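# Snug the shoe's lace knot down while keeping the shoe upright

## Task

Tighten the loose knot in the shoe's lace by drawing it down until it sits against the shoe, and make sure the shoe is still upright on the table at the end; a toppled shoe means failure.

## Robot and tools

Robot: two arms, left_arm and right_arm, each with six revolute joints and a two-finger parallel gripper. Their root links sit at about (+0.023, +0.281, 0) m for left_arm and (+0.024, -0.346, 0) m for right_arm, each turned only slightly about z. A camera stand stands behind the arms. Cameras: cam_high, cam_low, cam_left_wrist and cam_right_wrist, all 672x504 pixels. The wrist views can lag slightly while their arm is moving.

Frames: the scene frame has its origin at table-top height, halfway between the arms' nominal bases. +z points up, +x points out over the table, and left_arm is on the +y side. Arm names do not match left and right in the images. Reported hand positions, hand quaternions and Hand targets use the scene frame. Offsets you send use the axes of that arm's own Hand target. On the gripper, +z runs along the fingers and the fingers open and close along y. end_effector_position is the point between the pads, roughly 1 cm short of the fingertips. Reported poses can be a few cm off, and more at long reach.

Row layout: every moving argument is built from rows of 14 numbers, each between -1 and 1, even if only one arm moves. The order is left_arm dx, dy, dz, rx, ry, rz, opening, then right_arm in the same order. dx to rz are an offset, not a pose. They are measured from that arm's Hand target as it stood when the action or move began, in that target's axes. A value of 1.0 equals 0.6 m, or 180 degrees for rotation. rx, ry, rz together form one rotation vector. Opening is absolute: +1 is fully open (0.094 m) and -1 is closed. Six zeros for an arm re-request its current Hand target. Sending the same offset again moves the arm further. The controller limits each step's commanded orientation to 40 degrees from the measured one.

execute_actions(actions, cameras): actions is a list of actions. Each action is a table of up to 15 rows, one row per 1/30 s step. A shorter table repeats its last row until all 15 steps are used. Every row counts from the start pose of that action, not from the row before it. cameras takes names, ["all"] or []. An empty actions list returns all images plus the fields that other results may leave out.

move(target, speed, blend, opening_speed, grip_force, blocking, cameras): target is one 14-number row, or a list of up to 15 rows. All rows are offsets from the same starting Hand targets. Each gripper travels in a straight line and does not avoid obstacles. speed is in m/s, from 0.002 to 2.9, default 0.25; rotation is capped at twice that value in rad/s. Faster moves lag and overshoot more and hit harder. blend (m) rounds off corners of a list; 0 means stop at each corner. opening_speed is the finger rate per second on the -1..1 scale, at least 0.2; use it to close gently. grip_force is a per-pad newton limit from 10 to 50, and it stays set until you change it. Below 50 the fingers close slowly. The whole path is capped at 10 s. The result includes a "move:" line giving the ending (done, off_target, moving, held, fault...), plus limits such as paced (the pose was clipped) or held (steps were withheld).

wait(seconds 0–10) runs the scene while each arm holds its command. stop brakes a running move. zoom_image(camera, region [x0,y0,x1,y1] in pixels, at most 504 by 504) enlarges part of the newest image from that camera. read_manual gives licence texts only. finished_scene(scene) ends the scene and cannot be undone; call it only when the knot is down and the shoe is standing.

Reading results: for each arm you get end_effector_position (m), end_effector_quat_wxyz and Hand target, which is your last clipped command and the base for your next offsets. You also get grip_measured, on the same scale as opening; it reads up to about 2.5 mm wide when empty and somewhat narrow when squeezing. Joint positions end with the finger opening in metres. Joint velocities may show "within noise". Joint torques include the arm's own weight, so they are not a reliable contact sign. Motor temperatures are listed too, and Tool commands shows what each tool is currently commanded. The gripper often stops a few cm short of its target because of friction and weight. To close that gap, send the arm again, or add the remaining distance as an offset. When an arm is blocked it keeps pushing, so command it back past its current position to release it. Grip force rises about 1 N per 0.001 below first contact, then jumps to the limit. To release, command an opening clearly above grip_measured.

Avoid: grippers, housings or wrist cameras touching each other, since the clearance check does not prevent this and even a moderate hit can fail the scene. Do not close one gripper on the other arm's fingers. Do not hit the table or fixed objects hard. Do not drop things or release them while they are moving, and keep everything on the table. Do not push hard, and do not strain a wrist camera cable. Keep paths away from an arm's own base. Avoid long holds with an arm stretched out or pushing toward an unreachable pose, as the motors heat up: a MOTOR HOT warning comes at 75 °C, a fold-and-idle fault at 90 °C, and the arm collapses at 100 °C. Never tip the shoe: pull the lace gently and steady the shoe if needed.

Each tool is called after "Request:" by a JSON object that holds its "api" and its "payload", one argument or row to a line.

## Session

Request:
{"api": "execute_actions", "payload": {
  "actions": []
}}

Request:
{"api": "zoom_image", "payload": {
  "camera": "cam_high",
  "region": [200, 190, 500, 380]
}}

Scene clock: 0.00 s.
left_arm: end_effector_position=(+0.4221, +0.3376, +0.1076) grip_measured=+1.000 end_effector_quat_wxyz=(+0.590, -0.082, +0.802, +0.029) | right_arm: end_effector_position=(+0.4252, -0.3525, +0.1042) grip_measured=+1.000 end_effector_quat_wxyz=(+0.585, +0.008, +0.811, +0.018)
Joint positions: left_arm=[0.09 1.531 0.379 0.845 -0.02 -0.058 0.094] | right_arm=[-0.02 1.525 0.377 0.826 -0.066 0.019 0.094]
Joint velocities: within noise
Joint torques (N m): no reading
Motor temperatures (°C): left_arm=[30 32 39 34 29 28 28] | right_arm=[29 36 36 31 27 28 29]
Heat: left arm: 39 °C; right arm: 36 °C.
Hand target: left_arm +0.4259, +0.3372, +0.1183; +0.604, -0.077, +0.793, +0.029 | right_arm +0.4276, -0.3515, +0.1110; +0.593, +0.003, +0.805, +0.019
Tool commands: left_gripper/opening=+1.0 right_gripper/opening=+1.0
camera_calibration:
cam_left_wrist: T_world_to_cam=[[0.167921, -0.985489, 0.0247866, 0.262792], [-0.648209, -0.129324, -0.7504, 0.437364], [0.742716, 0.109941, -0.660519, -0.192617], [0, 0, 0, 1]] pos_world=[0.382434, 0.336717, 0.194457]
cam_right_wrist: T_world_to_cam=[[0.0211033, -0.998901, -0.0418575, -0.355641], [-0.690528, 0.0157135, -0.723135, 0.4119], [0.722998, 0.0441643, -0.689437, -0.132597], [0, 0, 0, 1]] pos_world=[0.387801, -0.355866, 0.191556]

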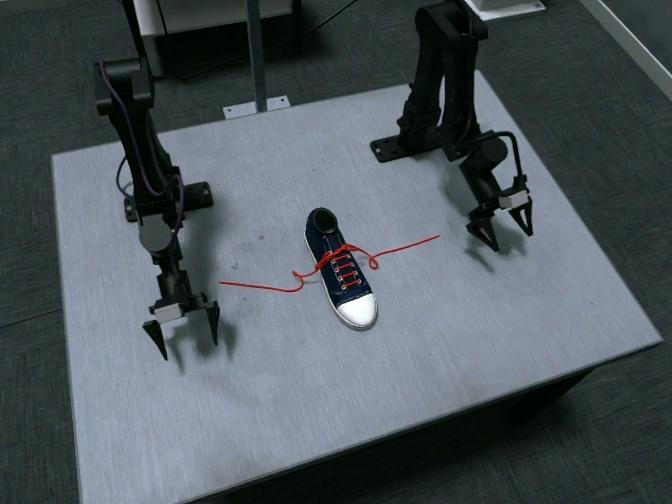

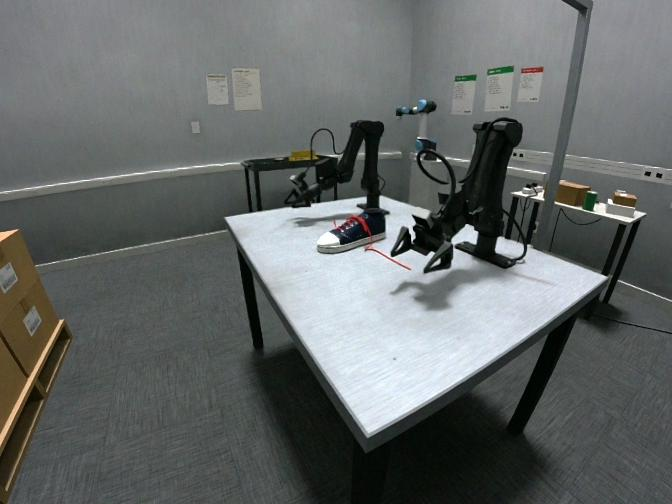

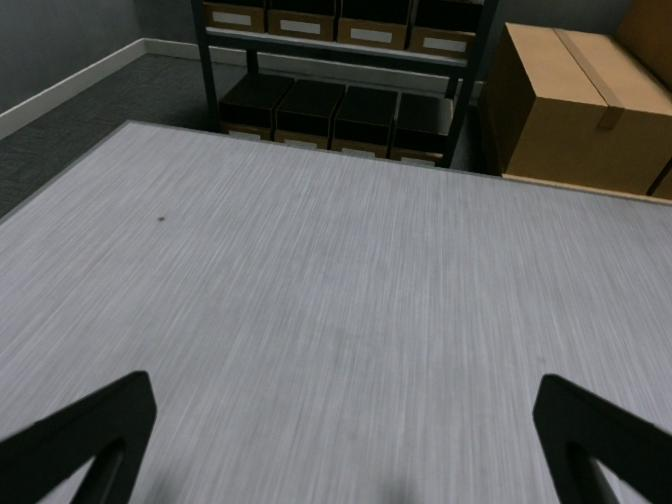

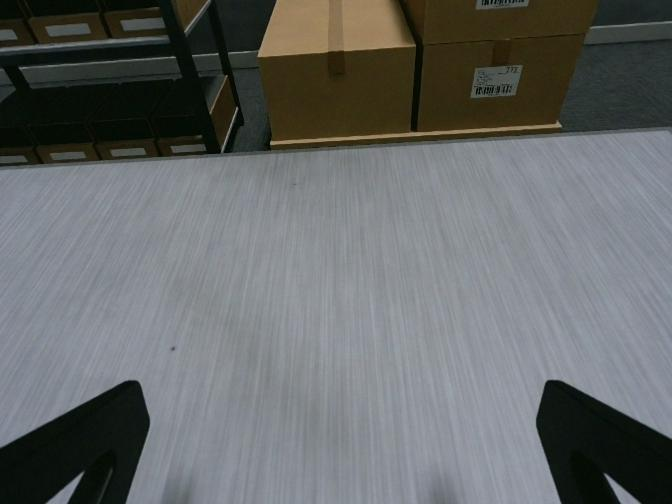

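Scaled by 1.680 from the camera's 672x504 image, which has a finer 960x720 frame.

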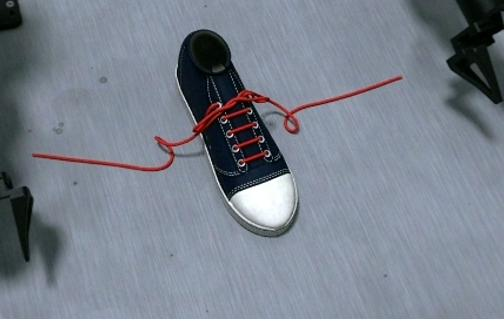

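Request:
{"api": "move", "payload": {
  "target": [0.042,-0.224,-0.209,-0.298,0.328,-0.371,-0.2,0.031,0.232,-0.2025,0.404,0.239,0.536,-0.2],
  "cameras": ["cam_left_wrist","cam_right_wrist"],
  "speed": 0.45
}}

Scene clock: 13.50 s.
left_arm: end_effector_position=(+0.3154, +0.1844, +0.1280) grip_measured=-0.198 end_effector_quat_wxyz=(+0.001, +0.698, -0.716, -0.003) | right_arm: end_effector_position=(+0.3016, -0.2169, +0.1294) grip_measured=-0.199 end_effector_quat_wxyz=(-0.065, +0.753, +0.654, +0.023)
Joint positions: left_arm=[-0.362 1.713 1.467 -1.331 0 -1.867 0.038] | right_arm=[0.379 1.698 1.448 -1.325 -0.139 2.062 0.038]
Joint torques (N m): left_arm=[0.73 -6.38 10.21 0.48 0.04 -0.14] | right_arm=[-0.51 -5.07 9.69 -0.03 -0.24 0.17]
Heat: left arm: 41 °C; right arm: 37 °C.
Hand target: left_arm +0.3210, +0.1850, +0.1341; +0.000, +0.707, -0.707, +0.000 | right_arm +0.3037, -0.2150, +0.1340; +0.001, +0.843, +0.538, -0.001
Off the commanded pose: left_arm 0.008 m, 2 deg | right_arm 0.006 m, 19 deg.
joint sent to its limit (right arm) — joint 6 (wrist roll), upper limit. The joint targets are off in orientation, not in position.
move: off_target (right_arm)
camera_calibration:
cam_left_wrist: T_world_to_cam=[[0.998662, -0.0492506, -0.0157902, -0.300275], [-0.0387716, -0.91496, 0.401679, 0.168901], [-0.0342304, -0.400529, -0.915645, 0.288818], [0, 0, 0, 1]] pos_world=[0.316308, 0.255428, 0.19187]
cam_right_wrist: T_world_to_cam=[[-0.989103, 0.136622, 0.0548632, 0.321883], [0.144773, 0.834823, 0.531142, 0.106113], [0.0267648, 0.533296, -0.845505, 0.304359], [0, 0, 0, 1]] pos_world=[0.294867, -0.294875, 0.183317]
Images, in order (width x height): cam_left_wrist 672x504, cam_right_wrist 672x504.

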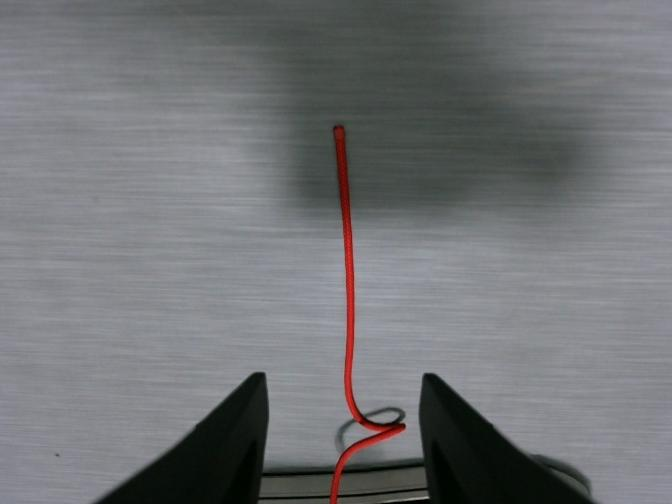

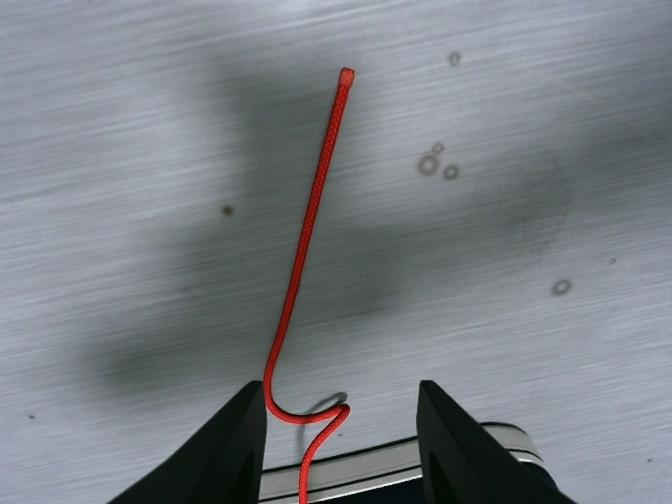

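Request:
{"api": "move", "payload": {
  "target": [
    [0,0,0.18,0,0,0,-0.3,0,0,0.13,0,0,-0.083,-0.3],
    [0,0,0.230,0,0,0,-0.3,0,0,0.19,0,0,-0.083,-0.3],
    [0,0,0.230,0,0,0,-1,0,0,0.175,0,0,-0.083,-1]
  ],
  "cameras": ["cam_left_wrist","cam_right_wrist"],
  "speed": [0.2,0.05,0.05],
  "blend": [0.01,0,0]
}}

Scene clock: 23.33 s.
left_arm: end_effector_position=(+0.3265, +0.1804, +0.0153) grip_measured=-0.964 end_effector_quat_wxyz=(-0.005, +0.699, -0.715, +0.014) | right_arm: end_effector_position=(+0.3091, -0.2121, +0.0412) grip_measured=-0.948 end_effector_quat_wxyz=(-0.021, +0.737, +0.675, +0.021)
Joint positions: left_arm=[-0.362 1.819 1.134 -0.856 0.003 -1.87 0.002] | right_arm=[0.434 1.765 1.176 -0.955 -0.054 2.064 0.002]
Joint torques (N m): left_arm=[0.62 -5.27 2.7 1.17 0.02 -0.12] | right_arm=[0.29 -4.86 3.64 0.42 0.03 0.16]
Heat: left arm: 42 °C; right arm: 38 °C.
Hand target: left_arm +0.3210, +0.1850, -0.0038; +0.000, +0.707, -0.707, +0.000 | right_arm +0.3038, -0.2153, +0.0290; +0.001, +0.766, +0.643, -0.001
Off the commanded pose: left_arm 0.020 m, 2 deg | right_arm 0.014 m, 6 deg.
joint sent to its limit (right arm) — joint 6 (wrist roll), upper limit. The joint targets are off in orientation, not in position.
move: off_target (left_arm, right_arm); target 3's new opening was sent with right_arm's hand 0.012 m and 6 deg from that target
camera_calibration:
cam_left_wrist: T_world_to_cam=[[0.998816, -0.0454388, 0.0173812, -0.314555], [-0.0485591, -0.909378, 0.413127, 0.212941], [-0.00296595, -0.413482, -0.910507, 0.176452], [0, 0, 0, 1]] pos_world=[0.325046, 0.252311, 0.0781569]
cam_right_wrist: T_world_to_cam=[[-0.996203, 0.0863732, -0.0109177, 0.327713], [0.0705692, 0.874565, 0.479747, 0.181318], [0.0509855, 0.477155, -0.877339, 0.208995], [0, 0, 0, 1]] pos_world=[0.303018, -0.286603, 0.0999506]
Images, in order (width x height): cam_left_wrist 672x504, cam_right_wrist 672x504.

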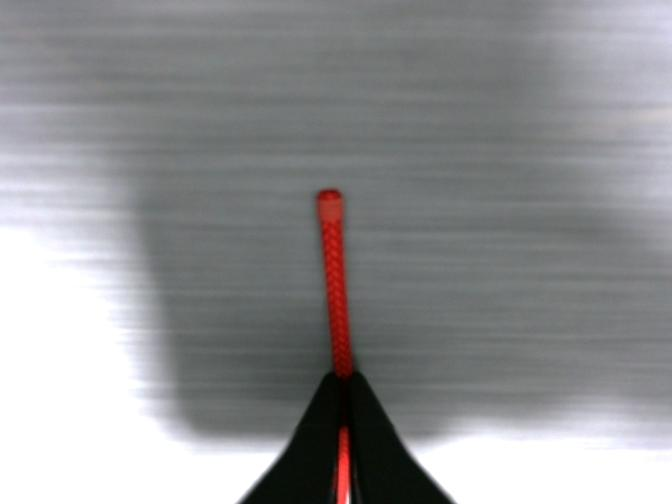

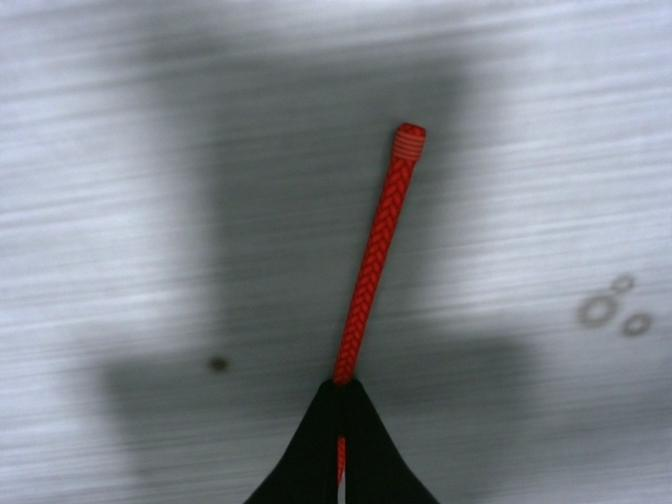

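Request:
{"api": "move", "payload": {
  "target": [
    [-0.308,-0.015,-0.082,0,0,0,-1,-0.247,0.088,-0.045,0,0,-0.056,-1],
    [-0.375,-0.015,-0.082,0,0,0,-1,-0.313,0.1,-0.045,0,0,-0.056,-1]
  ],
  "cameras": ["cam_high"],
  "speed": [0.1,0.05],
  "blend": 0.01
}}

Request:
{"api": "zoom_image", "payload": {
  "camera": "cam_high",
  "region": [230, 190, 470, 340]
}}

Scene clock: 32.83 s.
left_arm: end_effector_position=(+0.3244, +0.4003, +0.0407) grip_measured=-0.965 end_effector_quat_wxyz=(+0.011, +0.708, -0.706, +0.010) | right_arm: end_effector_position=(+0.3260, -0.4047, +0.0513) grip_measured=-0.948 end_effector_quat_wxyz=(-0.007, +0.707, +0.707, +0.006)
Joint positions: left_arm=[0.349 1.835 1.263 -1.011 0.027 -1.184 0.002] | right_arm=[-0.178 1.754 1.206 -1.027 -0.017 1.364 0.002]
Joint torques (N m): left_arm=[0.42 -7.17 9.8 0.53 -0.19 0.08] | right_arm=[-0.46 -6.02 9.26 0.07 0.08 -0.06]
Heat: left arm: 41 °C; right arm: 38 °C.
Hand target: left_arm +0.3300, +0.4100, +0.0454; +0.000, +0.707, -0.707, +0.000 | right_arm +0.3303, -0.4105, +0.0567; +0.001, +0.707, +0.707, -0.001
Off the commanded pose: left_arm 0.012 m, 2 deg | right_arm 0.009 m, 1 deg.
move: off_target (left_arm)
Images, in order (width x height): cam_high 672x504.

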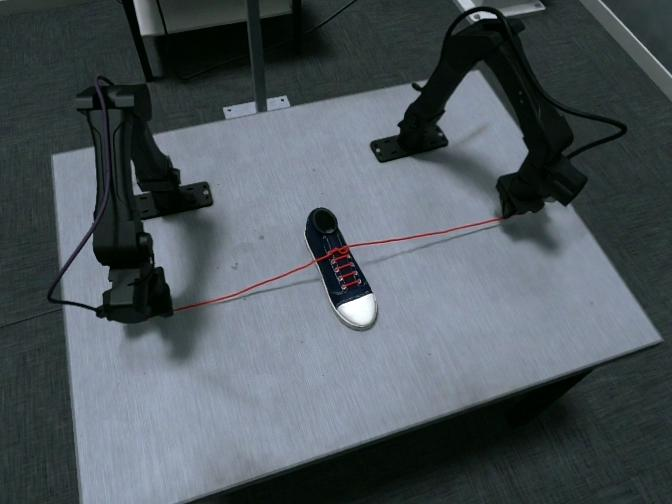

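Scaled by 2.100 from the camera's 672x504 image, which has a finer 960x720 frame.

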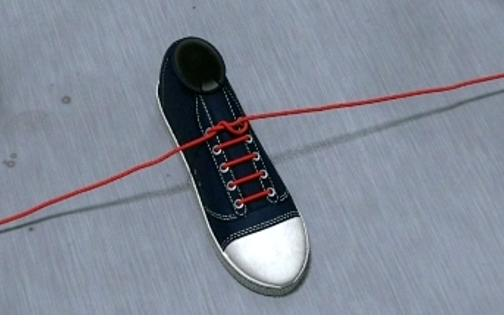

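Request:
{"api": "move", "payload": {
  "target": [-0.075,0,0.01,0,0,0,-1,-0.075,0,0.01,0,0,0,-1],
  "cameras": ["cam_high"],
  "speed": 0.04
}}

Request:
{"api": "zoom_image", "payload": {
  "camera": "cam_high",
  "region": [230, 190, 470, 340]
}}

Scene clock: 37.47 s.
left_arm: end_effector_position=(+0.3169, +0.4138, +0.0363) grip_measured=-0.965 end_effector_quat_wxyz=(+0.057, +0.700, -0.712, +0.032) | right_arm: end_effector_position=(+0.3228, -0.4284, +0.0483) grip_measured=-0.948 end_effector_quat_wxyz=(-0.033, +0.703, +0.710, +0.027)
Joint positions: left_arm=[0.434 1.904 1.329 -1.085 0.095 -1.075 0.002] | right_arm=[-0.291 1.794 1.239 -1.052 -0.079 1.24 0.002]
Joint torques (N m): left_arm=[3.54 -7.6 10.77 1.05 -0.78 0.08] | right_arm=[-2.28 -5.55 9.72 0.34 0.67 -0.06]
Heat: left arm: 42 °C; right arm: 39 °C.
Hand target: left_arm +0.3300, +0.4550, +0.0394; +0.000, +0.707, -0.707, +0.000 | right_arm +0.3303, -0.4555, +0.0508; +0.001, +0.707, +0.707, -0.001
Off the commanded pose: left_arm 0.043 m, 8 deg | right_arm 0.028 m, 5 deg.
move: off_target (left_arm, right_arm)
Images, in order (width x height): cam_high 672x504.

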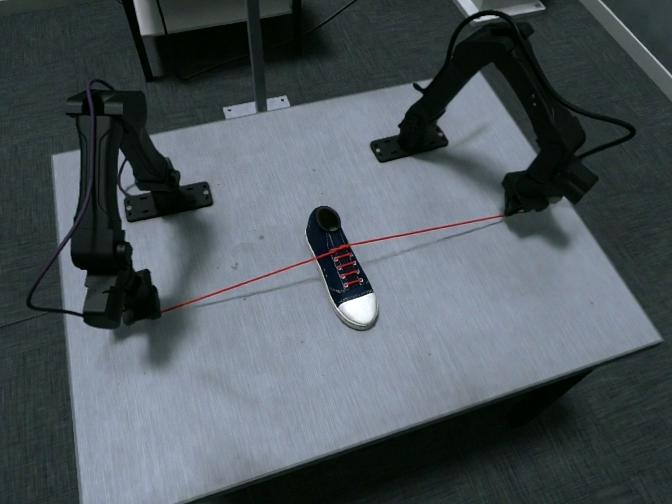

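Scaled by 2.100 from the camera's 672x504 image, which has a finer 960x720 frame.

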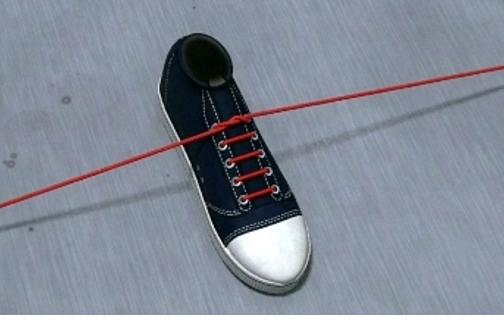

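Request:
{"api": "move", "payload": {
  "target": [
    [-0.01,0,0.015,0,0,0,-1,-0.033,0,0.015,0,0,0,-1],
    [0.085,0,0.035,0,0,0,-1,0.06,0,0.035,0,0,0,-1],
    [0.085,0,0.035,0,0,0,-0.4,0.06,0,0.035,0,0,0,-0.4],
    [0.085,0,-0.08,0,0,0,-0.4,0.06,0,-0.08,0,0,0,-0.4]
  ],
  "cameras": ["cam_high"],
  "speed": [0.05,0.08,0.08,0.12]
}}

Request:
{"api": "zoom_image", "payload": {
  "camera": "cam_high",
  "region": [230, 190, 470, 340]
}}

Scene clock: 46.47 s.
left_arm: end_effector_position=(+0.3234, +0.3980, +0.0705) grip_measured=-0.402 end_effector_quat_wxyz=(+0.029, +0.704, -0.710, +0.004) | right_arm: end_effector_position=(+0.3258, -0.4193, +0.0858) grip_measured=-0.401 end_effector_quat_wxyz=(-0.013, +0.701, +0.713, -0.007)
Joint positions: left_arm=[0.346 1.832 1.381 -1.169 0.03 -1.177 0.028] | right_arm=[-0.215 1.757 1.35 -1.193 -0.002 1.311 0.028]
Joint torques (N m): left_arm=[-0.7 -10.92 9.44 0.46 -0.21 -0.12] | right_arm=[0.39 -8.24 8.95 -0.04 -0.05 0.17]
Heat: left arm: 42 °C; right arm: 39 °C.
Hand target: left_arm +0.3300, +0.4040, +0.0875; +0.000, +0.707, -0.707, +0.000 | right_arm +0.3303, -0.4194, +0.0987; +0.001, +0.707, +0.707, -0.001
Off the commanded pose: left_arm 0.019 m, 3 deg | right_arm 0.014 m, 2 deg.
move: off_target (left_arm, right_arm); target 3's new opening was sent with left_arm's hand 0.008 m and 4 deg from that target
Images, in order (width x height): cam_high 672x504.

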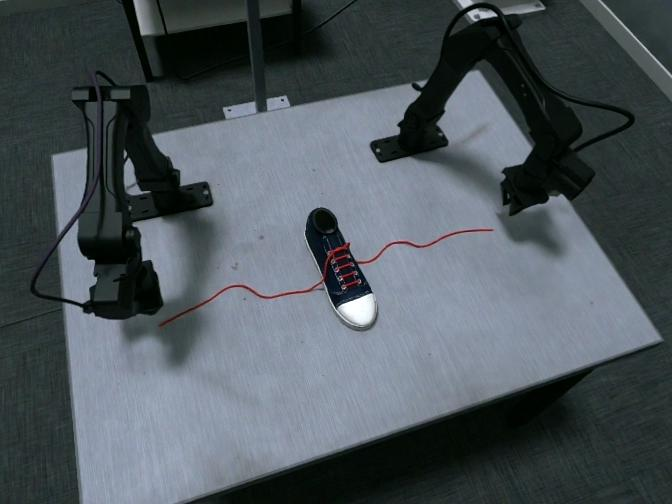

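Scaled by 2.100 from the camera's 672x504 image, which has a finer 960x720 frame.

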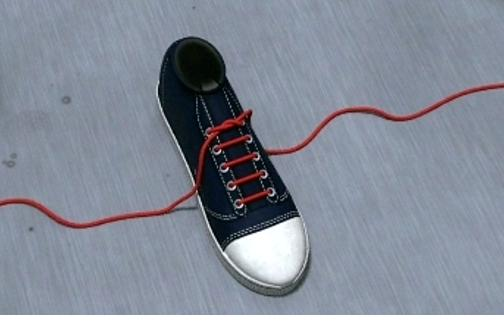

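Request:
{"api": "zoom_image", "payload": {
  "camera": "cam_high",
  "region": [310, 225, 380, 285]
}}

Scaled by 7.200 from the camera's 672x504 image, which has a finer 960x720 frame.

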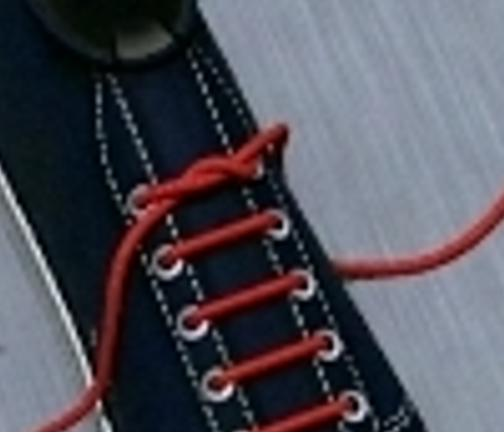

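Knot is tight against the shoe.

Request:
{"api": "finished_scene", "payload": {
  "scene": 3
}}

The scene is finished: the task was done.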